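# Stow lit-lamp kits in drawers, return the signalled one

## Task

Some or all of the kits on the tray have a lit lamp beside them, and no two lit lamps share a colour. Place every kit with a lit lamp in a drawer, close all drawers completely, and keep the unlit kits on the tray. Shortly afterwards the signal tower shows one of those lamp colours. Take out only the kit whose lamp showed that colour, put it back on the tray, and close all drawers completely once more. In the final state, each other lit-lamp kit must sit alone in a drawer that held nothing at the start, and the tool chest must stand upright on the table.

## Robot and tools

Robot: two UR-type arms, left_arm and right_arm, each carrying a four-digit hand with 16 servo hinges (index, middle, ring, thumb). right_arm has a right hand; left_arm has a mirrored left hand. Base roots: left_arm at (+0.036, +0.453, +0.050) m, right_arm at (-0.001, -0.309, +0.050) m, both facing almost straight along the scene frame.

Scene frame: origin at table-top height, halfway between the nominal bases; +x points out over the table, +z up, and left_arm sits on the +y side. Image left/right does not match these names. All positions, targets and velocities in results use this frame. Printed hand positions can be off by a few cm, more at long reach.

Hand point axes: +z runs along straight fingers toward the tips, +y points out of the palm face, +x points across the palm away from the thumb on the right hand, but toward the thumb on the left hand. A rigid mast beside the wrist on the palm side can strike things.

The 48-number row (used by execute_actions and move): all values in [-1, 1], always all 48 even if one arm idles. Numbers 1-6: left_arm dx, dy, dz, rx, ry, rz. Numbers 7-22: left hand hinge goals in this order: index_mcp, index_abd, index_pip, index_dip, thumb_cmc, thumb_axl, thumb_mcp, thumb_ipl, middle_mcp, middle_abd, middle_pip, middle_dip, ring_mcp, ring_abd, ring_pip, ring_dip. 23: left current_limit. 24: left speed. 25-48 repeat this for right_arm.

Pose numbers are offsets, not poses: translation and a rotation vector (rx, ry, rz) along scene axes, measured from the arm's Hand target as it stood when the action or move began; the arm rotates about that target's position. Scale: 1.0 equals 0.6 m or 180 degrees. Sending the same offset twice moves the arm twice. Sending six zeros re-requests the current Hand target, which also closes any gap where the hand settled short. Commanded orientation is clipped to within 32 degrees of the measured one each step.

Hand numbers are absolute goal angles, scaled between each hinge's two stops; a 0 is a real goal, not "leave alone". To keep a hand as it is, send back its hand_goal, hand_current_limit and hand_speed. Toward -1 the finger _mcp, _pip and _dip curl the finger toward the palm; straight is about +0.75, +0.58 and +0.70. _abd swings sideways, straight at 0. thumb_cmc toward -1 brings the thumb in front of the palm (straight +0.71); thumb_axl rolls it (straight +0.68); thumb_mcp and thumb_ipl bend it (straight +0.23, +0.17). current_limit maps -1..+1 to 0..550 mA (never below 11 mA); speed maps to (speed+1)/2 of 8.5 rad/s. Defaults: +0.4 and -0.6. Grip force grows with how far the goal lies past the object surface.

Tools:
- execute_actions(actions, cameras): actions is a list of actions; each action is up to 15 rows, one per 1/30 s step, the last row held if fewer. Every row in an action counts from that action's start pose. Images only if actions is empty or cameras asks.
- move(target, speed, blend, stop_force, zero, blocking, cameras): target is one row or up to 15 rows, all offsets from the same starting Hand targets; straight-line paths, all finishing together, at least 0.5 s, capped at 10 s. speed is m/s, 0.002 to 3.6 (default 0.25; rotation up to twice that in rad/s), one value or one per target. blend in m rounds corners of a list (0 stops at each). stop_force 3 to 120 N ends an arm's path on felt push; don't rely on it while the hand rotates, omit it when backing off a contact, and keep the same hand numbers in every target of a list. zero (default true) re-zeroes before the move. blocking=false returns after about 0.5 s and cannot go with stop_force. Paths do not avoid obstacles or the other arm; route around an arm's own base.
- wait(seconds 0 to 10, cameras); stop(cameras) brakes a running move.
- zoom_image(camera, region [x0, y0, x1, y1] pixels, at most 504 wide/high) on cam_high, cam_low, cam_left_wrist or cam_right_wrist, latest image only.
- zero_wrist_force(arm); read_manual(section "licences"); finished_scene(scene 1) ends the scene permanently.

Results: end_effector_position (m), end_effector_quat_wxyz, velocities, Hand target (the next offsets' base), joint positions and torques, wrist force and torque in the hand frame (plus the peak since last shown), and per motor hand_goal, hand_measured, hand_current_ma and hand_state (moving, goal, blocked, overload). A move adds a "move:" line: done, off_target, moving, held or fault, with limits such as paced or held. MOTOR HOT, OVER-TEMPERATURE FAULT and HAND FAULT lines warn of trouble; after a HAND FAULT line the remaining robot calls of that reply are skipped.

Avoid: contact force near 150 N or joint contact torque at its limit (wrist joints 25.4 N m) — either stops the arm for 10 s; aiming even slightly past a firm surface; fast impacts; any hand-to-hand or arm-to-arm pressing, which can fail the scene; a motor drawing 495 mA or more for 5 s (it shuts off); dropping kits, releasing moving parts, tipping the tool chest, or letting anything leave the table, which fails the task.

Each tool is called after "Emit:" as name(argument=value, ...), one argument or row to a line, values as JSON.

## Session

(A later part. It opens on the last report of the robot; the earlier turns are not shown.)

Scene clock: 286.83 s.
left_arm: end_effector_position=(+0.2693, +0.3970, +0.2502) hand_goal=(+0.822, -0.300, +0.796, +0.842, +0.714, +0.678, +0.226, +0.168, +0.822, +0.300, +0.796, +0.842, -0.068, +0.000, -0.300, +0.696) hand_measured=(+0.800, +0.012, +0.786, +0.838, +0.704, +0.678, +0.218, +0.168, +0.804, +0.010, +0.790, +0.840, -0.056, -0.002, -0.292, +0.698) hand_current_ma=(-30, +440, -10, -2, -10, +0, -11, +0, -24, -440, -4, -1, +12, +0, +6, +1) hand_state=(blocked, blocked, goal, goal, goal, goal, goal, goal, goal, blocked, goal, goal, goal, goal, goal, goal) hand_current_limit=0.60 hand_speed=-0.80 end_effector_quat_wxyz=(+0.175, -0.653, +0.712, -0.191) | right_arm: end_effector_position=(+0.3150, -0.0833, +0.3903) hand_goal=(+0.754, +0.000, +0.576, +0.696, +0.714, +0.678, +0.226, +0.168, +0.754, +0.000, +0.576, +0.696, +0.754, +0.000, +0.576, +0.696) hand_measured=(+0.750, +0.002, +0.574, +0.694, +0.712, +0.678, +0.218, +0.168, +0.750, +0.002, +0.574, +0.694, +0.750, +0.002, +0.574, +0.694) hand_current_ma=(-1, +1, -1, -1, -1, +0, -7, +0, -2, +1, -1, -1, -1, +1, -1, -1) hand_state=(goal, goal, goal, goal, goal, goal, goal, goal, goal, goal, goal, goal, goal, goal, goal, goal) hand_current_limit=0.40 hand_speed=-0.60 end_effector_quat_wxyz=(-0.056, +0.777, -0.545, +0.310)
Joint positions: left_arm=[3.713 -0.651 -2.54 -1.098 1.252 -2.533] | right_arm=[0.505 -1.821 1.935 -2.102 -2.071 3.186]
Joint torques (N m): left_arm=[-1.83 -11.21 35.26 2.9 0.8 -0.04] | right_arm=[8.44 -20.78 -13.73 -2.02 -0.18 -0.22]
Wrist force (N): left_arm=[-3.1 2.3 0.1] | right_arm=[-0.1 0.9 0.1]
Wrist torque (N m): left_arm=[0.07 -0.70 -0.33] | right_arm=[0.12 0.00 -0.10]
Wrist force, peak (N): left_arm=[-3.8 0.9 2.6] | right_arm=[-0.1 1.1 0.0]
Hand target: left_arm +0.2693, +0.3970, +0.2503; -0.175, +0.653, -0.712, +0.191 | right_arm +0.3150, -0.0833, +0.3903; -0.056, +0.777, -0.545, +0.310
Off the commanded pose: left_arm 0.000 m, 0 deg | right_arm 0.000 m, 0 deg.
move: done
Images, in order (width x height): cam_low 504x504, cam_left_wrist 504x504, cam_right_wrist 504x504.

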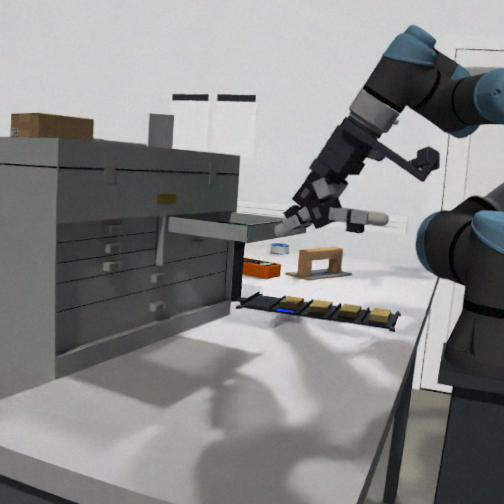

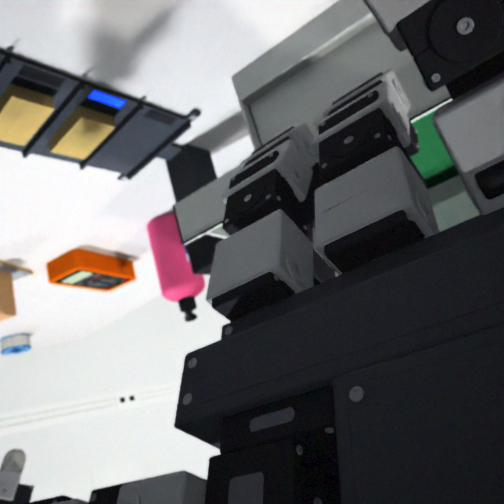

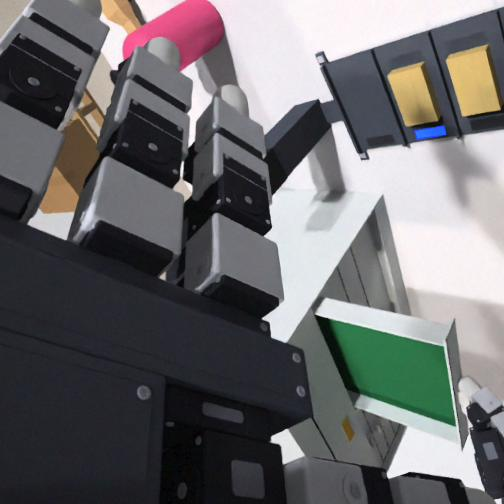

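Emit:
move(
  target=[0,0,0,0,0,0,0.822,0.2,0.796,0.842,0.714,0.678,0.226,0.168,0.822,-0.2,0.796,0.842,-0.068,0,-0.3,0.696,0.4,-0.6,0,0,0,0,0,0,0.754,0,0.576,0.696,0.714,0.678,0.226,0.168,0.754,0,0.576,0.696,0.754,0,0.576,0.696,0.4,-0.6],
  speed=0.1,
)

Emit:
move(
  target=[
    [-0.022,0,0.03,0,0,0,0.822,0.2,0.796,0.842,0.714,0.678,0.226,0.168,0.822,-0.2,0.796,0.842,-0.068,0,-0.3,0.696,0.4,-0.6,0.107,-0.258,0.02,0,0,-0.139,0.754,0,0.576,0.696,0.714,0.678,0.226,0.168,0.754,0,0.576,0.696,0.754,0,0.576,0.696,0.4,-0.6],
    [-0.022,0,0.17,0,0,0,0.822,0.2,0.796,0.842,0.714,0.678,0.226,0.168,0.822,-0.2,0.796,0.842,-0.068,0,-0.3,0.696,0.4,-0.6,0.098,-0.537,0.05,0,0,-0.278,0.754,0,0.576,0.696,0.714,0.678,0.226,0.168,0.754,0,0.576,0.696,0.754,0,0.576,0.696,0.4,-0.6],
  ],
  speed=[0.25,0.25],
  blend=[0.02,0],
  cameras=["cam_high","cam_low","cam_left_wrist"],
)

Scene clock: 289.03 s.
left_arm: end_effector_position=(+0.2693, +0.3970, +0.2503) hand_goal=(+0.822, +0.200, +0.796, +0.842, +0.714, +0.678, +0.226, +0.168, +0.822, -0.200, +0.796, +0.842, -0.068, +0.000, -0.300, +0.696) hand_measured=(+0.804, +0.194, +0.786, +0.838, +0.704, +0.678, +0.218, +0.168, +0.804, -0.196, +0.790, +0.840, -0.056, -0.002, -0.292, +0.698) hand_current_ma=(-25, -4, -8, -2, -10, +0, -11, +0, -24, +2, -4, -1, +12, +0, +6, +1) hand_state=(goal, goal, goal, goal, goal, goal, goal, goal, goal, goal, goal, goal, goal, goal, goal, goal) hand_current_limit=0.40 hand_speed=-0.60 end_effector_quat_wxyz=(+0.175, -0.653, +0.712, -0.191) | right_arm: end_effector_position=(+0.3150, -0.0833, +0.3903) hand_goal=(+0.754, +0.000, +0.576, +0.696, +0.714, +0.678, +0.226, +0.168, +0.754, +0.000, +0.576, +0.696, +0.754, +0.000, +0.576, +0.696) hand_measured=(+0.750, +0.002, +0.574, +0.694, +0.712, +0.678, +0.218, +0.168, +0.750, +0.002, +0.574, +0.694, +0.750, +0.002, +0.574, +0.694) hand_current_ma=(-1, +1, -1, -1, -1, +0, -7, +0, -2, +1, -1, -1, -1, +1, -1, -1) hand_state=(goal, goal, goal, goal, goal, goal, goal, goal, goal, goal, goal, goal, goal, goal, goal, goal) hand_current_limit=0.40 hand_speed=-0.60 end_effector_quat_wxyz=(-0.056, +0.777, -0.545, +0.310)
Joint positions: left_arm=[3.713 -0.651 -2.54 -1.098 1.252 -2.533] | right_arm=[0.505 -1.821 1.935 -2.102 -2.071 3.186]
Joint torques (N m): left_arm=[-4.93 -9.62 34.99 2.74 1.27 -0.69] | right_arm=[8.12 -19.99 -13.93 -2.13 -0.33 -0.27]
Wrist force (N): left_arm=[1.3 1.4 0.1] | right_arm=[-0.1 0.9 0.0]
Wrist torque (N m): left_arm=[0.11 -0.16 0.18] | right_arm=[0.13 0.01 -0.10]
Wrist force, peak (N): left_arm=[-3.0 2.3 1.6] | right_arm=[-0.3 1.2 0.1]
Hand target: left_arm +0.2693, +0.3970, +0.2503; -0.175, +0.653, -0.712, +0.191 | right_arm +0.3150, -0.0833, +0.3903; -0.056, +0.777, -0.545, +0.310
Off the commanded pose: left_arm 0.000 m, 0 deg | right_arm 0.000 m, 0 deg.
move: done

Scene clock: 291.27 s.
left_arm: end_effector_position=(+0.2561, +0.3971, +0.3522) hand_goal=(+0.822, +0.200, +0.796, +0.842, +0.714, +0.678, +0.226, +0.168, +0.822, -0.200, +0.796, +0.842, -0.068, +0.000, -0.300, +0.696) hand_measured=(+0.808, +0.196, +0.790, +0.838, +0.704, +0.678, +0.218, +0.168, +0.804, -0.196, +0.790, +0.840, -0.056, -0.002, -0.292, +0.698) hand_current_ma=(-17, -2, -5, -2, -10, +0, -11, +0, -22, +2, -4, -1, +12, +0, +6, +1) hand_state=(goal, goal, goal, goal, goal, goal, goal, goal, goal, goal, goal, goal, goal, goal, goal, goal) hand_current_limit=0.40 hand_speed=-0.60 end_effector_quat_wxyz=(+0.175, -0.653, +0.712, -0.191) | right_arm: end_effector_position=(+0.3739, -0.4054, +0.4203) hand_goal=(+0.754, +0.000, +0.576, +0.696, +0.714, +0.678, +0.226, +0.168, +0.754, +0.000, +0.576, +0.696, +0.754, +0.000, +0.576, +0.696) hand_measured=(+0.750, +0.002, +0.574, +0.694, +0.712, +0.678, +0.218, +0.168, +0.750, +0.002, +0.574, +0.694, +0.750, +0.002, +0.574, +0.694) hand_current_ma=(-1, +1, -1, -1, -1, +0, -7, +0, -2, +1, -1, -1, -1, +1, -1, -1) hand_state=(goal, goal, goal, goal, goal, goal, goal, goal, goal, goal, goal, goal, goal, goal, goal, goal) hand_current_limit=0.40 hand_speed=-0.60 end_effector_quat_wxyz=(-0.080, -0.474, +0.822, -0.304)
Joint positions: left_arm=[3.77 -0.62 -2.277 -1.41 1.23 -2.478] | right_arm=[-0.367 -1.83 1.864 -2.022 -2.072 3.187]
Joint torques (N m): left_arm=[0.88 -0.91 27.17 4.22 -3.09 0.18] | right_arm=[-8.21 -17.23 -13.54 -5.42 0.95 -1.64]
Wrist force (N): left_arm=[1.4 1.5 0.6] | right_arm=[0.1 0.7 0.4]
Wrist torque (N m): left_arm=[0.11 -0.15 -0.04] | right_arm=[0.07 -0.03 -0.07]
Wrist force, peak (N): left_arm=[1.5 1.9 0.8] | right_arm=[1.9 0.2 1.3]
Hand target: left_arm +0.2561, +0.3970, +0.3523; -0.175, +0.653, -0.712, +0.191 | right_arm +0.3738, -0.4055, +0.4203; -0.080, -0.474, +0.822, -0.304
Off the commanded pose: left_arm 0.000 m, 0 deg | right_arm 0.000 m, 0 deg.
move: done
Images, in order (width x height): cam_high 504x504, cam_low 504x504, cam_left_wrist 504x504.

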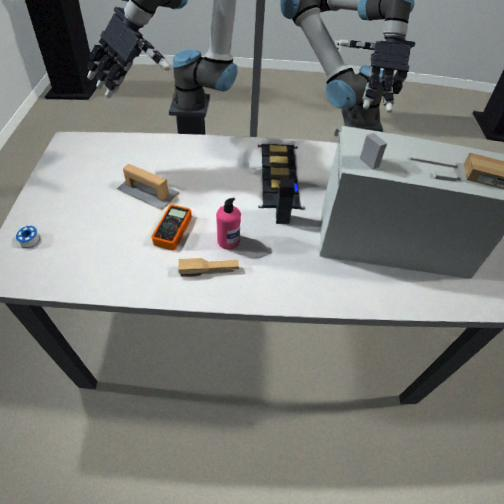

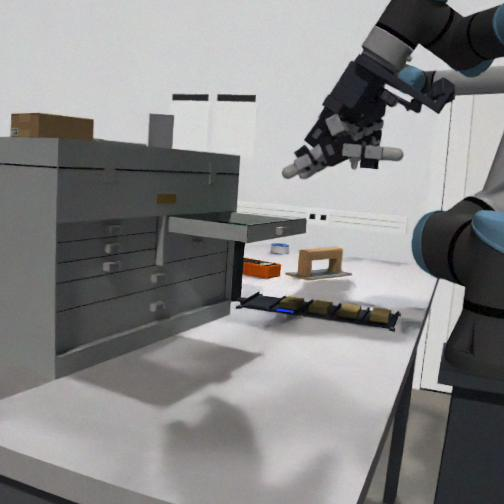

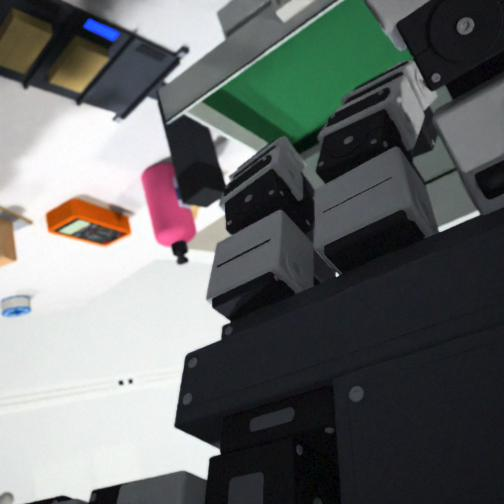

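Emit:
move(
  target=[
    [0.1232,-0.4117,0.046,0.1215,-0.1335,0.515,0.726,0,-0.139,-0.232,-0.514,0.678,-0.0225,0.168,0.98,0,0.95,0.95,0.98,0,0.95,0.95,0.3,-0.6,0,0,0,0,0,0,0.754,0,0.576,0.696,0.714,0.678,0.226,0.168,0.754,0,0.576,0.696,0.754,0,0.576,0.696,0.4,-0.6],
    [0.349,-0.5448,-0.2537,0.1215,-0.1335,0.515,0.726,0,-0.139,-0.232,-0.514,0.678,-0.0225,0.168,0.98,0,0.95,0.95,0.98,0,0.95,0.95,0.3,-0.6,0,0,0,0,0,0,0.754,0,0.576,0.696,0.714,0.678,0.226,0.168,0.754,0,0.576,0.696,0.754,0,0.576,0.696,0.4,-0.6],
  ],
  speed=[0.35,0.25],
  blend=[0.03,0],
  cameras=["cam_high","cam_low","cam_left_wrist"],
)

Scene clock: 296.07 s.
left_arm: end_effector_position=(+0.4655, +0.0702, +0.2002) hand_goal=(+0.726, +0.000, -0.138, -0.232, -0.514, +0.678, -0.022, +0.168, +0.980, +0.000, +0.950, +0.950, +0.980, +0.000, +0.950, +0.950) hand_measured=(+0.720, +0.002, -0.136, -0.230, -0.512, +0.678, -0.022, +0.168, +0.960, -0.002, +0.944, +0.946, +0.960, -0.002, +0.944, +0.948) hand_current_ma=(-4, +1, +1, +2, +0, +0, +0, +0, -29, -1, -5, -2, -27, +0, -5, -1) hand_state=(goal, goal, goal, goal, goal, goal, goal, goal, blocked, goal, goal, goal, goal, goal, goal, goal) hand_current_limit=0.30 hand_speed=-0.60 end_effector_quat_wxyz=(-0.492, +0.870, +0.000, +0.001) | right_arm: end_effector_position=(+0.3738, -0.4055, +0.4203) hand_goal=(+0.754, +0.000, +0.576, +0.696, +0.714, +0.678, +0.226, +0.168, +0.754, +0.000, +0.576, +0.696, +0.754, +0.000, +0.576, +0.696) hand_measured=(+0.750, +0.002, +0.574, +0.694, +0.712, +0.678, +0.218, +0.168, +0.750, +0.002, +0.574, +0.694, +0.750, +0.002, +0.574, +0.694) hand_current_ma=(-1, +1, -1, -1, -1, +0, -7, +0, -2, +1, -1, -1, -1, +1, -1, -1) hand_state=(goal, goal, goal, goal, goal, goal, goal, goal, goal, goal, goal, goal, goal, goal, goal, goal) hand_current_limit=0.40 hand_speed=-0.60 end_effector_quat_wxyz=(-0.080, -0.474, +0.822, -0.304)
Joint positions: left_arm=[2.4 -2.106 -1.328 -2.11 2.27 -5.754] | right_arm=[-0.367 -1.83 1.864 -2.023 -2.072 3.187]
Joint torques (N m): left_arm=[-6.08 33.4 20.24 1.86 -1.66 -0.87] | right_arm=[-7.57 -20.34 -13.49 -5.39 0.85 -1.55]
Wrist force (N): left_arm=[1.6 2.5 0.2] | right_arm=[0.1 0.8 0.3]
Wrist torque (N m): left_arm=[0.18 -0.18 -0.08] | right_arm=[0.08 -0.03 -0.06]
Wrist force, peak (N): left_arm=[2.7 4.9 0.4] | right_arm=[0.2 1.0 0.2]
Hand target: left_arm +0.4655, +0.0701, +0.2001; -0.492, +0.870, +0.000, +0.001 | right_arm +0.3738, -0.4055, +0.4203; -0.080, -0.474, +0.822, -0.304
Off the commanded pose: left_arm 0.000 m, 0 deg | right_arm 0.000 m, 0 deg.
move: done
Images, in order (width x height): cam_high 504x504, cam_low 504x504, cam_left_wrist 504x504.

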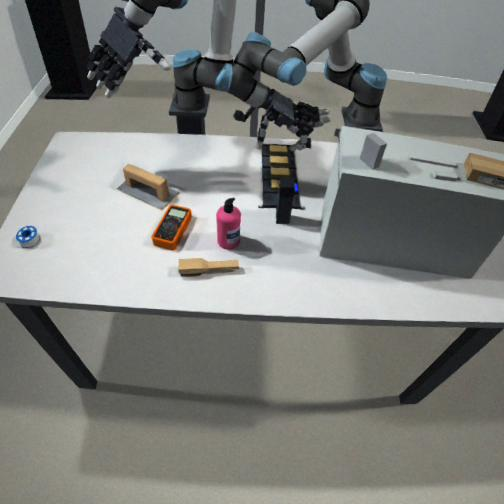

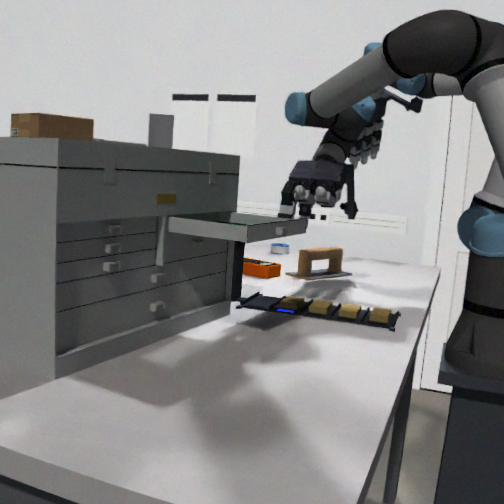

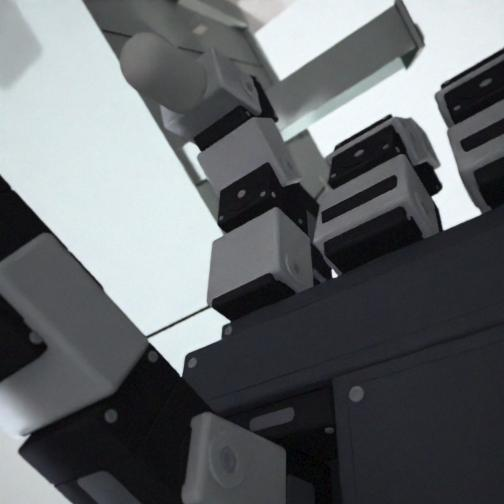

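Emit:
move(
  target=[
    [0,0,-0.1833,0,0,0,0.726,0,-0.139,-0.232,-0.514,0.678,-0.0225,0.168,0.98,0,0.95,0.95,0.98,0,0.95,0.95,0.3,-0.6,0,0,0,0,0,0,0.754,0,0.576,0.696,0.714,0.678,0.226,0.168,0.754,0,0.576,0.696,0.754,0,0.576,0.696,0.4,-0.6],
    [0,0.0507,-0.2333,0,0,0,0.726,0,-0.139,-0.232,-0.514,0.678,-0.0225,0.168,0.98,0,0.95,0.95,0.98,0,0.95,0.95,0.3,-0.6,0,0,0,0,0,0,0.754,0,0.576,0.696,0.714,0.678,0.226,0.168,0.754,0,0.576,0.696,0.754,0,0.576,0.696,0.4,-0.6],
  ],
  speed=[0.2,0.1],
  blend=[0.02,0],
  cameras=["cam_high","cam_low","cam_left_wrist","cam_right_wrist"],
)

Emit:
zoom_image(
  camera="cam_high",
  region=[220, 70, 340, 190],
)

Emit:
zoom_image(
  camera="cam_low",
  region=[200, 200, 400, 350],
)

Scene clock: 298.17 s.
left_arm: end_effector_position=(+0.4655, +0.1006, +0.0602) hand_goal=(+0.726, +0.000, -0.138, -0.232, -0.514, +0.678, -0.022, +0.168, +0.980, +0.000, +0.950, +0.950, +0.980, +0.000, +0.950, +0.950) hand_measured=(+0.720, +0.002, -0.136, -0.230, -0.512, +0.678, -0.022, +0.168, +0.960, -0.002, +0.944, +0.946, +0.960, -0.002, +0.944, +0.948) hand_current_ma=(-4, +1, +1, +2, +0, +0, +0, +0, -29, -1, -5, -2, -26, +0, -5, -1) hand_state=(goal, goal, goal, goal, goal, goal, goal, goal, blocked, goal, goal, goal, goal, goal, goal, goal) hand_current_limit=0.30 hand_speed=-0.60 end_effector_quat_wxyz=(-0.492, +0.870, +0.000, +0.001) | right_arm: end_effector_position=(+0.3738, -0.4055, +0.4203) hand_goal=(+0.754, +0.000, +0.576, +0.696, +0.714, +0.678, +0.226, +0.168, +0.754, +0.000, +0.576, +0.696, +0.754, +0.000, +0.576, +0.696) hand_measured=(+0.750, +0.002, +0.574, +0.694, +0.712, +0.678, +0.218, +0.168, +0.750, +0.002, +0.574, +0.694, +0.750, +0.002, +0.574, +0.694) hand_current_ma=(-1, +1, -1, -1, -1, +0, -7, +0, -2, +1, -1, -1, -1, +1, -1, -1) hand_state=(goal, goal, goal, goal, goal, goal, goal, goal, goal, goal, goal, goal, goal, goal, goal, goal) hand_current_limit=0.40 hand_speed=-0.60 end_effector_quat_wxyz=(-0.080, -0.474, +0.822, -0.304)
Joint positions: left_arm=[2.436 -2.201 -1.575 -1.747 2.296 -5.722] | right_arm=[-0.367 -1.83 1.864 -2.023 -2.072 3.187]
Joint torques (N m): left_arm=[-1.46 47.37 13.62 1.34 -1.75 -0.86] | right_arm=[-7.51 -20.06 -13.39 -5.28 0.76 -1.62]
Wrist force (N): left_arm=[1.5 2.3 0.1] | right_arm=[0.2 0.6 0.4]
Wrist torque (N m): left_arm=[0.18 -0.18 -0.01] | right_arm=[0.06 -0.05 -0.05]
Wrist force, peak (N): left_arm=[1.6 3.6 0.1] | right_arm=[0.3 0.9 0.4]
Hand target: left_arm +0.4655, +0.1006, +0.0601; -0.492, +0.870, +0.000, +0.001 | right_arm +0.3738, -0.4055, +0.4203; -0.080, -0.474, +0.822, -0.304
Off the commanded pose: left_arm 0.000 m, 0 deg | right_arm 0.000 m, 0 deg.
move: done

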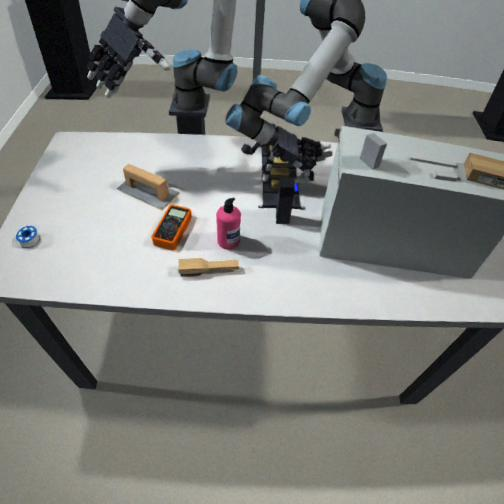

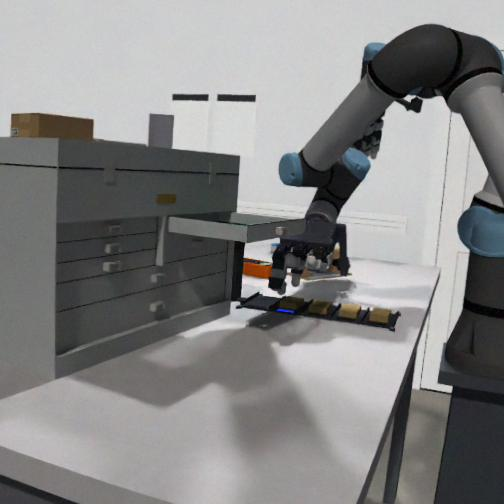

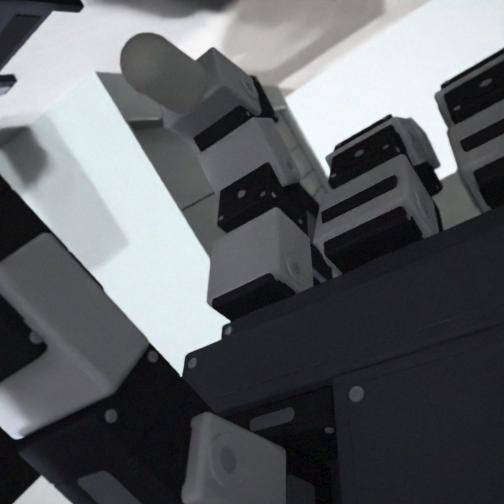

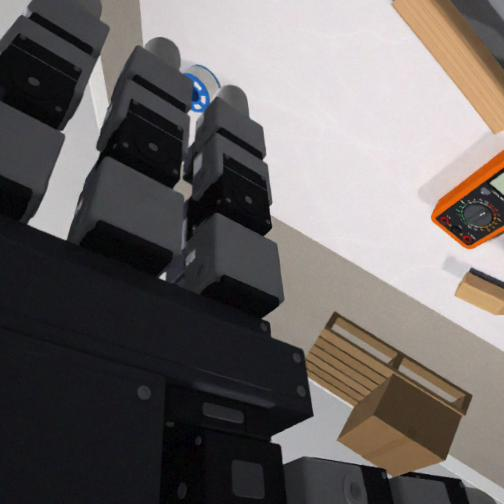

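Scaled by 4.200 from the camera's 504x504 image, which has a finer 720x720 frame.

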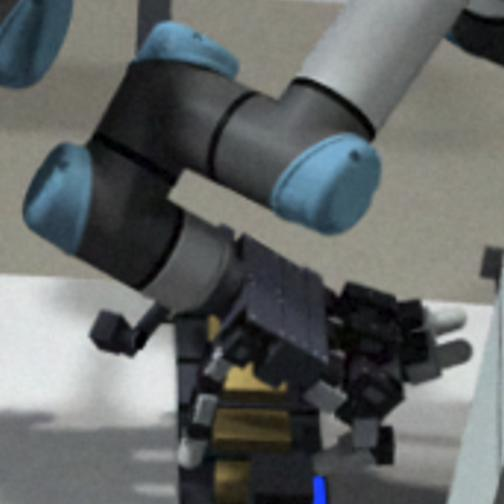

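Scaled by 2.520 from the camera's 504x504 image, which has a finer 720x720 frame.

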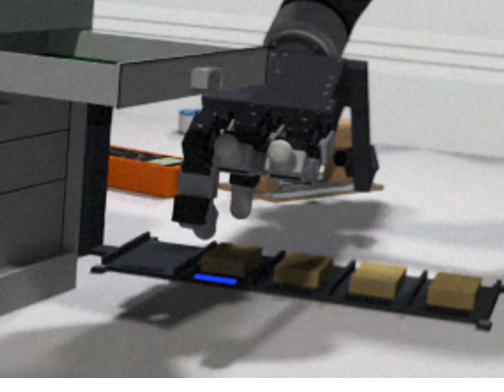

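Emit:
zoom_image(
  camera="cam_high",
  region=[250, 140, 320, 210],
)

Emit:
zoom_image(
  camera="cam_low",
  region=[230, 240, 350, 330],
)

Scaled by 7.200 from the camera's 504x504 image, which has a finer 720x720 frame.

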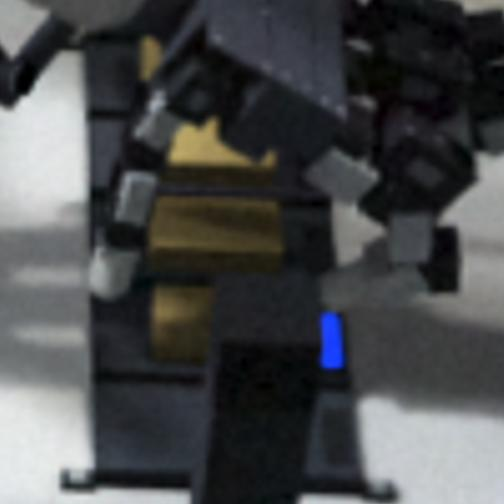

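Scaled by 4.200 from the camera's 504x504 image, which has a finer 720x720 frame.

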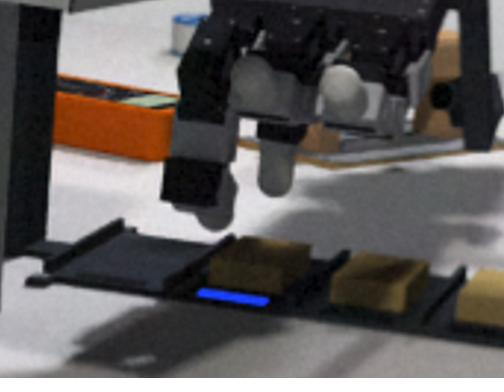

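Emit:
move(
  target=[-0.0133,0,0,0,0,0,0.726,0,-0.139,-0.232,-0.514,0.678,-0.0225,0.168,0.98,0,0.95,0.95,0.98,0,0.95,0.95,0.3,-0.6,0,0,0,0,0,0,0.754,0,0.576,0.696,0.714,0.678,0.226,0.168,0.754,0,0.576,0.696,0.754,0,0.576,0.696,0.4,-0.6],
  speed=0.05,
)

Emit:
move(
  target=[0,0,-0.0532,0,0,0,0.726,0,-0.139,-0.232,-0.514,0.678,-0.0225,0.168,0.98,0,0.95,0.95,0.98,0,0.95,0.95,0.3,-0.6,0,0,0,0,0,0,0.754,0,0.576,0.696,0.714,0.678,0.226,0.168,0.754,0,0.576,0.696,0.754,0,0.576,0.696,0.4,-0.6],
  speed=0.03,
  stop_force=5,
  cameras=["cam_high","cam_low","cam_left_wrist"],
)

Emit:
zoom_image(
  camera="cam_low",
  region=[230, 240, 350, 330],
)

Emit:
zoom_image(
  camera="cam_high",
  region=[250, 140, 320, 210],
)

Scene clock: 301.43 s.
left_arm: end_effector_position=(+0.4573, +0.1006, +0.0601) hand_goal=(+0.726, +0.000, -0.138, -0.232, -0.514, +0.678, -0.022, +0.168, +0.980, +0.000, +0.950, +0.950, +0.980, +0.000, +0.950, +0.950) hand_measured=(+0.720, +0.002, -0.136, -0.230, -0.512, +0.678, -0.022, +0.168, +0.960, -0.002, +0.944, +0.946, +0.960, -0.002, +0.944, +0.948) hand_current_ma=(-4, +1, +1, +2, +0, +0, +0, +0, -29, -1, -5, -2, -26, +0, -5, -1) hand_state=(goal, goal, goal, goal, goal, goal, goal, goal, blocked, goal, goal, goal, goal, goal, goal, goal) hand_current_limit=0.30 hand_speed=-0.60 end_effector_quat_wxyz=(-0.492, +0.870, +0.000, +0.001) | right_arm: end_effector_position=(+0.3738, -0.4055, +0.4203) hand_goal=(+0.754, +0.000, +0.576, +0.696, +0.714, +0.678, +0.226, +0.168, +0.754, +0.000, +0.576, +0.696, +0.754, +0.000, +0.576, +0.696) hand_measured=(+0.750, +0.002, +0.574, +0.694, +0.712, +0.678, +0.218, +0.168, +0.750, +0.002, +0.574, +0.694, +0.750, +0.002, +0.574, +0.694) hand_current_ma=(-1, +1, -1, -1, -1, +0, -7, +0, -2, +1, -1, -1, -1, +1, -1, -1) hand_state=(goal, goal, goal, goal, goal, goal, goal, goal, goal, goal, goal, goal, goal, goal, goal, goal) hand_current_limit=0.40 hand_speed=-0.60 end_effector_quat_wxyz=(-0.080, -0.474, +0.822, -0.304)
Joint positions: left_arm=[2.427 -2.191 -1.591 -1.746 2.29 -5.729] | right_arm=[-0.367 -1.83 1.864 -2.023 -2.072 3.187]
Joint torques (N m): left_arm=[4.48 37.51 27.41 2.78 -0.24 0.58] | right_arm=[-7.28 -20.12 -14.22 -5.27 0.74 -1.45]
Wrist force (N): left_arm=[1.6 2.5 0.2] | right_arm=[0.2 0.8 0.4]
Wrist torque (N m): left_arm=[0.20 -0.19 0.09] | right_arm=[0.07 -0.05 -0.05]
Wrist force, peak (N): left_arm=[1.5 2.7 0.0] | right_arm=[0.3 0.9 0.4]
Hand target: left_arm +0.4575, +0.1006, +0.0601; -0.492, +0.870, +0.000, +0.001 | right_arm +0.3738, -0.4055, +0.4203; -0.080, -0.474, +0.822, -0.304
Off the commanded pose: left_arm 0.000 m, 0 deg | right_arm 0.000 m, 0 deg.
move: done

Scene clock: 303.63 s.
left_arm: end_effector_position=(+0.4575, +0.1006, +0.0282) hand_goal=(+0.726, +0.000, -0.138, -0.232, -0.514, +0.678, -0.022, +0.168, +0.980, +0.000, +0.950, +0.950, +0.980, +0.000, +0.950, +0.950) hand_measured=(+0.720, +0.002, -0.136, -0.230, -0.512, +0.678, -0.022, +0.168, +0.960, -0.002, +0.944, +0.946, +0.960, -0.002, +0.944, +0.948) hand_current_ma=(-4, +1, +1, +2, +0, +0, +0, +0, -29, -1, -5, -2, -26, +0, -5, -1) hand_state=(goal, goal, goal, goal, goal, goal, goal, goal, blocked, goal, goal, goal, goal, goal, goal, goal) hand_current_limit=0.30 hand_speed=-0.60 end_effector_quat_wxyz=(-0.492, +0.870, +0.000, +0.001) | right_arm: end_effector_position=(+0.3738, -0.4055, +0.4203) hand_goal=(+0.754, +0.000, +0.576, +0.696, +0.714, +0.678, +0.226, +0.168, +0.754, +0.000, +0.576, +0.696, +0.754, +0.000, +0.576, +0.696) hand_measured=(+0.750, +0.002, +0.574, +0.694, +0.712, +0.678, +0.218, +0.168, +0.750, +0.002, +0.574, +0.694, +0.750, +0.002, +0.574, +0.694) hand_current_ma=(-1, +1, -1, -1, -1, +0, -7, +0, -2, +1, -1, -1, -1, +1, -1, -1) hand_state=(goal, goal, goal, goal, goal, goal, goal, goal, goal, goal, goal, goal, goal, goal, goal, goal) hand_current_limit=0.40 hand_speed=-0.60 end_effector_quat_wxyz=(-0.080, -0.474, +0.822, -0.304)
Joint positions: left_arm=[2.428 -2.238 -1.609 -1.68 2.291 -5.729] | right_arm=[-0.367 -1.83 1.864 -2.023 -2.072 3.187]
Joint torques (N m): left_arm=[5.94 55.87 27.92 -1.34 3.47 0.65] | right_arm=[-7.77 -20.66 -14.42 -5.25 0.78 -1.49]
Wrist force (N): left_arm=[1.6 2.3 0.3] | right_arm=[0.2 0.7 0.4]
Wrist torque (N m): left_arm=[0.15 -0.19 0.08] | right_arm=[0.06 -0.05 -0.06]
Wrist force, peak (N): left_arm=[1.5 2.9 0.4] | right_arm=[0.2 0.9 0.4]
Hand target: left_arm +0.4575, +0.1006, +0.0282; -0.492, +0.870, +0.000, +0.001 | right_arm +0.3738, -0.4055, +0.4203; -0.080, -0.474, +0.822, -0.304
Off the commanded pose: left_arm 0.000 m, 0 deg | right_arm 0.000 m, 0 deg.
move: done
Images, in order (width x height): cam_high 504x504, cam_low 504x504, cam_left_wrist 504x504.

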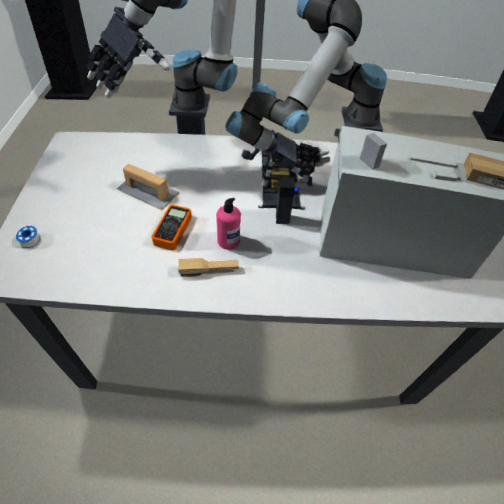

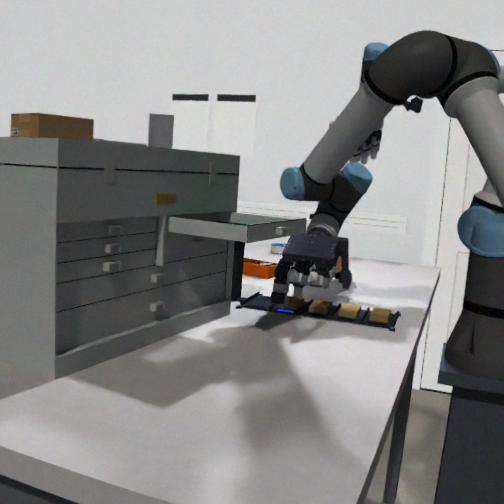

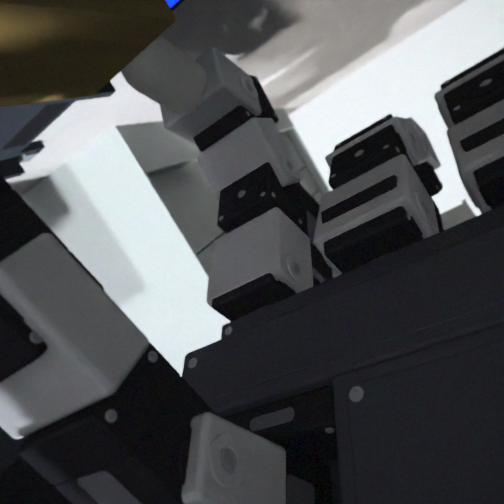

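Scaled by 4.200 from the camera's 504x504 image, which has a finer 720x720 frame.

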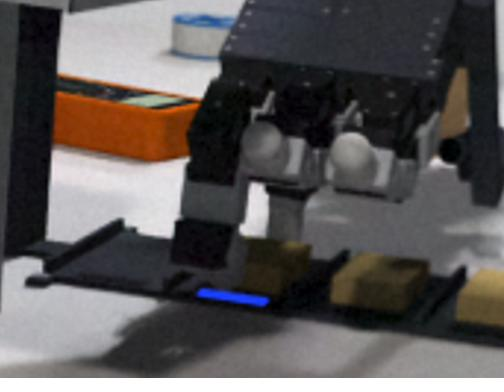

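Scaled by 7.200 from the camera's 504x504 image, which has a finer 720x720 frame.

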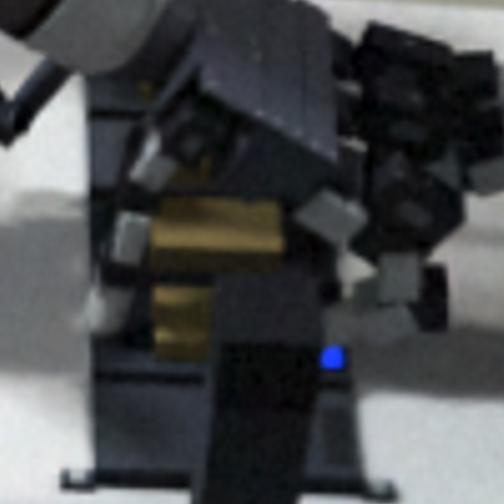

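Emit:
move(
  target=[0,0,0,0,0,0,0.48,0,-0.139,-0.232,-0.3,0.678,-0.0225,0.168,0.98,0,0.95,0.95,0.98,0,0.95,0.95,0.1,-0.85,0,0,0,0,0,0,0.754,0,0.576,0.696,0.714,0.678,0.226,0.168,0.754,0,0.576,0.696,0.754,0,0.576,0.696,0.4,-0.6],
  speed=0.05,
  cameras=["cam_high","cam_low","cam_left_wrist"],
)

Emit:
zoom_image(
  camera="cam_low",
  region=[230, 240, 350, 330],
)

Emit:
zoom_image(
  camera="cam_high",
  region=[250, 140, 320, 210],
)

Scene clock: 304.80 s.
left_arm: end_effector_position=(+0.4575, +0.1006, +0.0282) hand_goal=(+0.480, +0.000, -0.138, -0.232, -0.300, +0.678, -0.022, +0.168, +0.980, +0.000, +0.950, +0.950, +0.980, +0.000, +0.950, +0.950) hand_measured=(+0.486, +0.002, -0.134, -0.230, -0.338, +0.676, -0.022, +0.168, +0.960, -0.002, +0.944, +0.946, +0.960, -0.002, +0.944, +0.948) hand_current_ma=(+5, +1, +3, +2, -66, -1, +0, +0, -29, -1, -5, -2, -26, +0, -5, -1) hand_state=(goal, goal, goal, goal, blocked, goal, goal, goal, blocked, goal, goal, goal, goal, goal, goal, goal) hand_current_limit=0.10 hand_speed=-0.85 end_effector_quat_wxyz=(-0.492, +0.870, +0.000, +0.001) | right_arm: end_effector_position=(+0.3738, -0.4055, +0.4203) hand_goal=(+0.754, +0.000, +0.576, +0.696, +0.714, +0.678, +0.226, +0.168, +0.754, +0.000, +0.576, +0.696, +0.754, +0.000, +0.576, +0.696) hand_measured=(+0.750, +0.002, +0.574, +0.694, +0.712, +0.678, +0.218, +0.168, +0.750, +0.002, +0.574, +0.694, +0.750, +0.002, +0.574, +0.694) hand_current_ma=(-1, +1, -1, -1, -1, +0, -7, +0, -2, +1, -1, -1, -1, +1, -1, -1) hand_state=(goal, goal, goal, goal, goal, goal, goal, goal, goal, goal, goal, goal, goal, goal, goal, goal) hand_current_limit=0.40 hand_speed=-0.60 end_effector_quat_wxyz=(-0.080, -0.474, +0.822, -0.304)
Joint positions: left_arm=[2.428 -2.238 -1.609 -1.68 2.291 -5.729] | right_arm=[-0.367 -1.83 1.864 -2.023 -2.072 3.187]
Joint torques (N m): left_arm=[6 54.67 27.89 -0.29 3.35 0] | right_arm=[-7.18 -19.96 -13.54 -5.22 0.67 -1.39]
Wrist force (N): left_arm=[0.7 1.6 0.1] | right_arm=[0.2 0.6 0.1]
Wrist torque (N m): left_arm=[0.12 -0.14 0.11] | right_arm=[0.07 -0.04 -0.06]
Wrist force, peak (N): left_arm=[1.7 2.5 0.6] | right_arm=[0.1 0.8 0.5]
Hand target: left_arm +0.4575, +0.1006, +0.0282; -0.492, +0.870, +0.000, +0.001 | right_arm +0.3738, -0.4055, +0.4203; -0.080, -0.474, +0.822, -0.304
Off the commanded pose: left_arm 0.000 m, 0 deg | right_arm 0.000 m, 0 deg.
move: done
Images, in order (width x height): cam_high 504x504, cam_low 504x504, cam_left_wrist 504x504.

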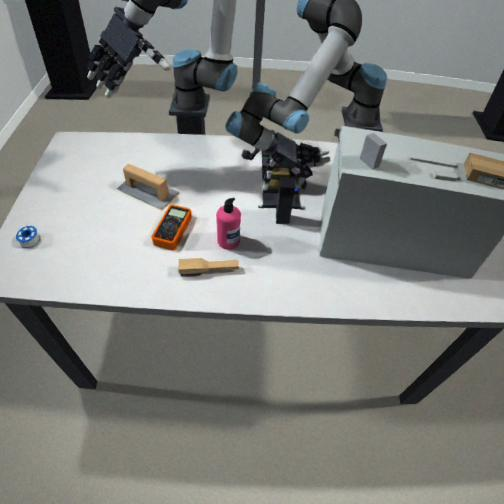

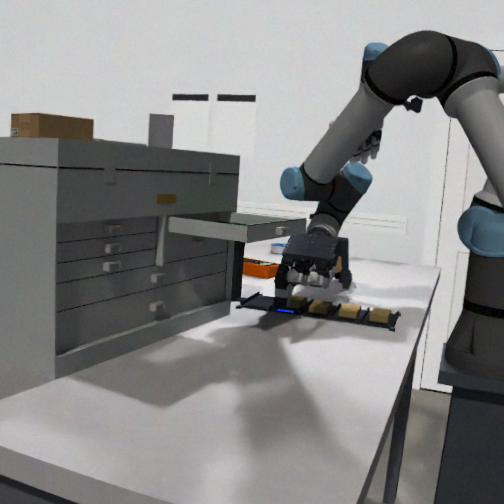

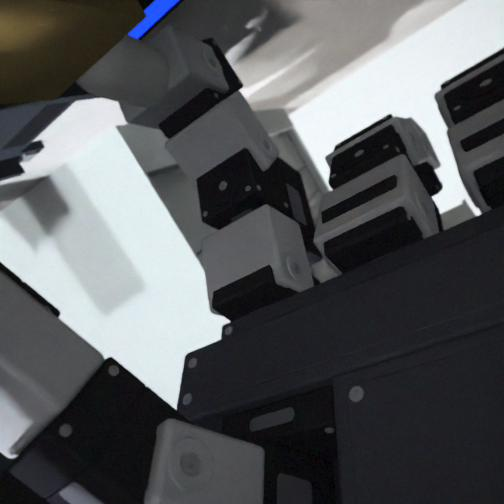

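Scaled by 4.200 from the camera's 504x504 image, which has a finer 720x720 frame.

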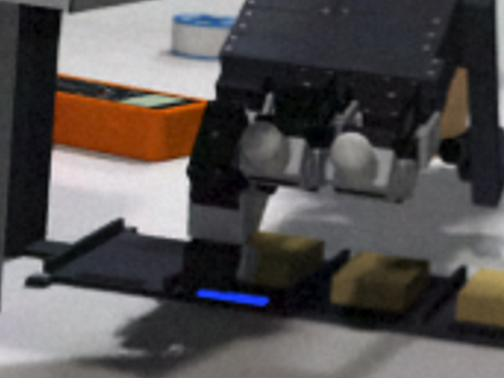

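Scaled by 7.200 from the camera's 504x504 image, which has a finer 720x720 frame.

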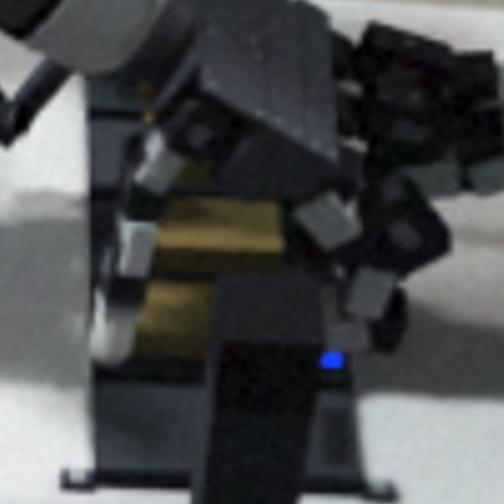

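Emit:
move(
  target=[0,0,0,0,0,0,0.555,0,-0.139,-0.232,-0.05,0.678,-0.0225,0.168,0.98,0,0.95,0.95,0.98,0,0.95,0.95,0.1,-0.85,0,0,0,0,0,0,0.754,0,0.576,0.696,0.714,0.678,0.226,0.168,0.754,0,0.576,0.696,0.754,0,0.576,0.696,0.4,-0.6],
  speed=0.05,
  cameras=["cam_high","cam_low","cam_left_wrist"],
)

Emit:
zoom_image(
  camera="cam_low",
  region=[230, 240, 350, 330],
)

Emit:
zoom_image(
  camera="cam_high",
  region=[250, 140, 320, 210],
)

Scene clock: 306.17 s.
left_arm: end_effector_position=(+0.4575, +0.1006, +0.0282) hand_goal=(+0.556, +0.000, -0.138, -0.232, -0.050, +0.678, -0.022, +0.168, +0.980, +0.000, +0.950, +0.950, +0.980, +0.000, +0.950, +0.950) hand_measured=(+0.544, +0.002, -0.134, -0.230, -0.320, +0.668, -0.022, +0.168, +0.960, -0.002, +0.944, +0.946, +0.960, -0.002, +0.944, +0.948) hand_current_ma=(-14, +1, +2, +2, -302, -14, +0, +0, -29, -1, -5, -2, -26, +0, -5, -1) hand_state=(goal, goal, goal, goal, blocked, goal, goal, goal, blocked, goal, goal, goal, goal, goal, goal, goal) hand_current_limit=0.10 hand_speed=-0.85 end_effector_quat_wxyz=(-0.492, +0.870, +0.000, +0.001) | right_arm: end_effector_position=(+0.3738, -0.4055, +0.4203) hand_goal=(+0.754, +0.000, +0.576, +0.696, +0.714, +0.678, +0.226, +0.168, +0.754, +0.000, +0.576, +0.696, +0.754, +0.000, +0.576, +0.696) hand_measured=(+0.750, +0.002, +0.574, +0.694, +0.712, +0.678, +0.218, +0.168, +0.750, +0.002, +0.574, +0.694, +0.750, +0.002, +0.574, +0.694) hand_current_ma=(-1, +1, -1, -1, -1, +0, -7, +0, -2, +1, -1, -1, -1, +1, -1, -1) hand_state=(goal, goal, goal, goal, goal, goal, goal, goal, goal, goal, goal, goal, goal, goal, goal, goal) hand_current_limit=0.40 hand_speed=-0.60 end_effector_quat_wxyz=(-0.080, -0.474, +0.822, -0.304)
Joint positions: left_arm=[2.428 -2.238 -1.609 -1.68 2.291 -5.729] | right_arm=[-0.367 -1.83 1.864 -2.023 -2.072 3.187]
Joint torques (N m): left_arm=[4.33 52.93 28.27 1.35 2.71 -0.33] | right_arm=[-7.28 -20.78 -13.94 -5.23 0.72 -1.29]
Wrist force (N): left_arm=[-1.4 -1.0 -1.6] | right_arm=[0.1 0.6 0.3]
Wrist torque (N m): left_arm=[-0.12 0.04 0.11] | right_arm=[0.06 -0.03 -0.07]
Wrist force, peak (N): left_arm=[-1.4 -1.0 -1.6] | right_arm=[0.3 0.8 0.5]
Hand target: left_arm +0.4575, +0.1006, +0.0282; -0.492, +0.870, +0.000, +0.001 | right_arm +0.3738, -0.4055, +0.4203; -0.080, -0.474, +0.822, -0.304
Off the commanded pose: left_arm 0.000 m, 0 deg | right_arm 0.000 m, 0 deg.
move: done
Images, in order (width x height): cam_high 504x504, cam_low 504x504, cam_left_wrist 504x504.

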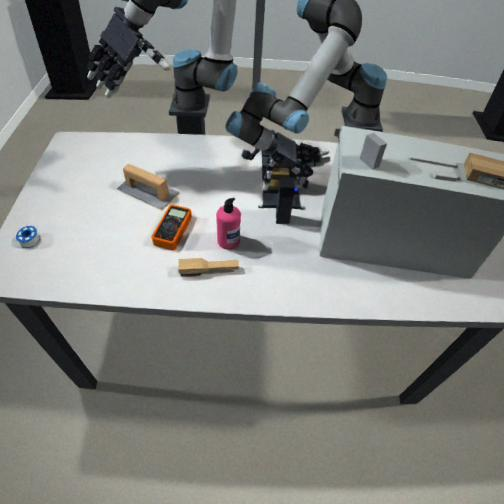

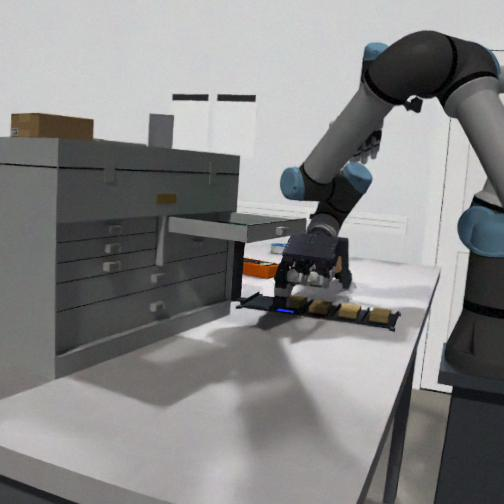

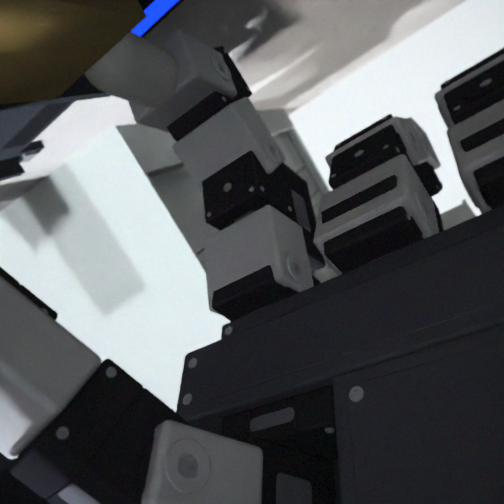

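Scaled by 4.200 from the camera's 504x504 image, which has a finer 720x720 frame.

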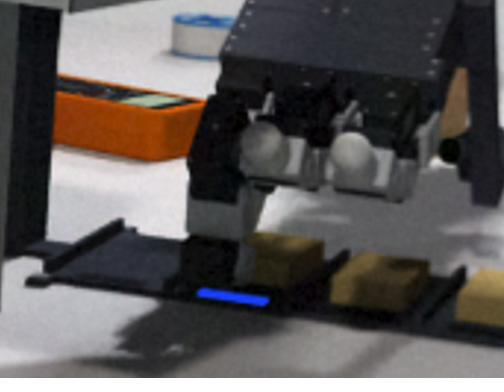

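Scaled by 7.200 from the camera's 504x504 image, which has a finer 720x720 frame.

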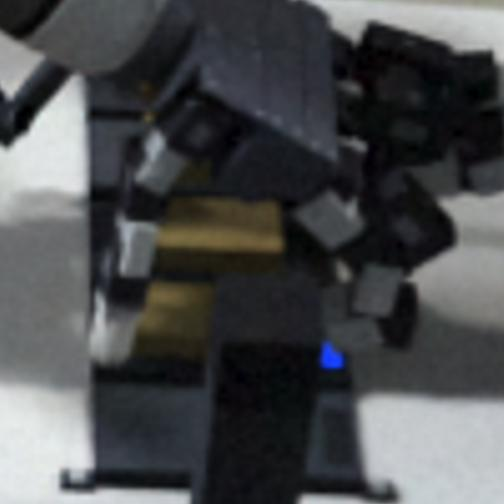

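Emit:
move(
  target=[0,0,0.004,0,0,0,0.555,0,-0.139,-0.232,-0.05,0.678,-0.0225,0.168,0.98,0,0.95,0.95,0.98,0,0.95,0.95,-0.2,-0.85,0,0,0,0,0,0,0.754,0,0.576,0.696,0.714,0.678,0.226,0.168,0.754,0,0.576,0.696,0.754,0,0.576,0.696,0.4,-0.6],
  speed=0.02,
  cameras=["cam_low","cam_left_wrist"],
)

Scene clock: 307.40 s.
left_arm: end_effector_position=(+0.4575, +0.1006, +0.0306) hand_goal=(+0.556, +0.000, -0.138, -0.232, -0.050, +0.678, -0.022, +0.168, +0.980, +0.000, +0.950, +0.950, +0.980, +0.000, +0.950, +0.950) hand_measured=(+0.544, +0.002, -0.134, -0.230, -0.062, +0.674, -0.022, +0.168, +0.960, -0.002, +0.944, +0.946, +0.960, -0.002, +0.944, +0.948) hand_current_ma=(-14, +1, +2, +2, -13, -3, +0, +0, -29, -1, -5, -2, -26, +0, -5, -1) hand_state=(goal, goal, goal, goal, goal, goal, goal, goal, blocked, goal, goal, goal, goal, goal, goal, goal) hand_current_limit=-0.20 hand_speed=-0.85 end_effector_quat_wxyz=(-0.492, +0.870, +0.000, +0.001) | right_arm: end_effector_position=(+0.3738, -0.4055, +0.4203) hand_goal=(+0.754, +0.000, +0.576, +0.696, +0.714, +0.678, +0.226, +0.168, +0.754, +0.000, +0.576, +0.696, +0.754, +0.000, +0.576, +0.696) hand_measured=(+0.750, +0.002, +0.574, +0.694, +0.712, +0.678, +0.218, +0.168, +0.750, +0.002, +0.574, +0.694, +0.750, +0.002, +0.574, +0.694) hand_current_ma=(-1, +1, -1, -1, -1, +0, -7, +0, -2, +1, -1, -1, -1, +1, -1, -1) hand_state=(goal, goal, goal, goal, goal, goal, goal, goal, goal, goal, goal, goal, goal, goal, goal, goal) hand_current_limit=0.40 hand_speed=-0.60 end_effector_quat_wxyz=(-0.080, -0.474, +0.822, -0.304)
Joint positions: left_arm=[2.428 -2.234 -1.608 -1.685 2.291 -5.729] | right_arm=[-0.367 -1.83 1.864 -2.023 -2.072 3.187]
Joint torques (N m): left_arm=[3.39 46.87 25.95 0.58 2.55 -0.28] | right_arm=[-6.88 -20.11 -13.8 -5.16 0.56 -1.37]
Wrist force (N): left_arm=[1.6 2.4 0.1] | right_arm=[0.1 0.6 0.4]
Wrist torque (N m): left_arm=[0.18 -0.21 0.11] | right_arm=[0.06 -0.02 -0.07]
Wrist force, peak (N): left_arm=[1.8 2.4 0.2] | right_arm=[0.4 0.9 0.3]
Hand target: left_arm +0.4575, +0.1006, +0.0306; -0.492, +0.870, +0.000, +0.001 | right_arm +0.3738, -0.4055, +0.4203; -0.080, -0.474, +0.822, -0.304
Off the commanded pose: left_arm 0.000 m, 0 deg | right_arm 0.000 m, 0 deg.
move: done
Images, in order (width x height): cam_low 504x504, cam_left_wrist 504x504.

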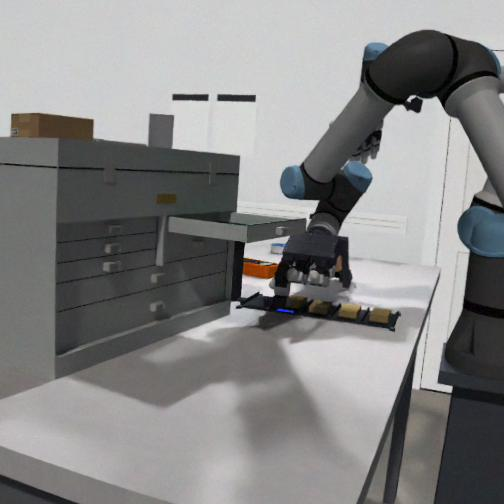

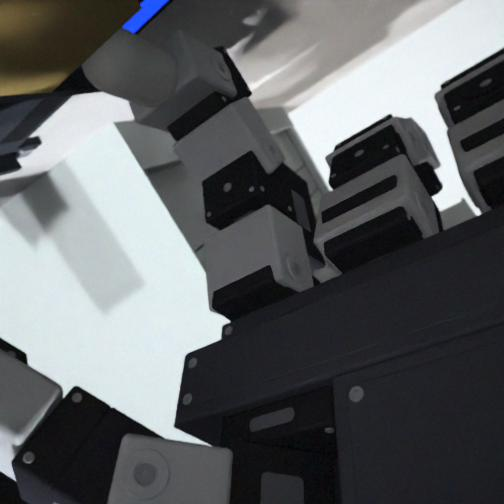

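Emit:
zoom_image(
  camera="cam_low",
  region=[230, 240, 350, 330],
)

Emit:
zoom_image(
  camera="cam_left_wrist",
  region=[0, 0, 300, 300],
)

Scaled by 4.200 from the camera's 504x504 image, which has a finer 720x720 frame.

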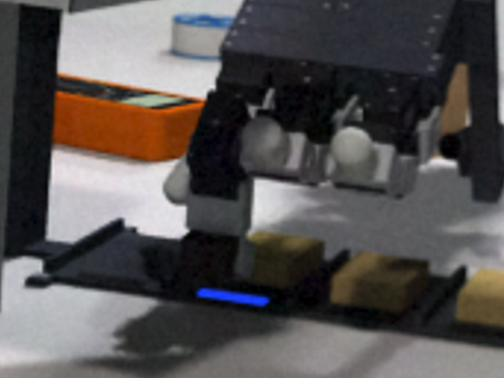

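Scaled by 1.680 from the camera's 504x504 image, which has a finer 720x720 frame.

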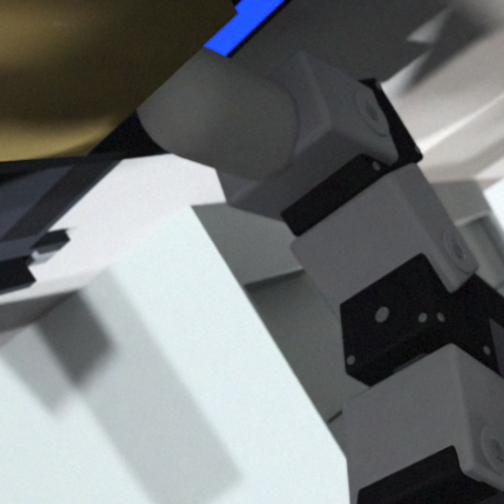

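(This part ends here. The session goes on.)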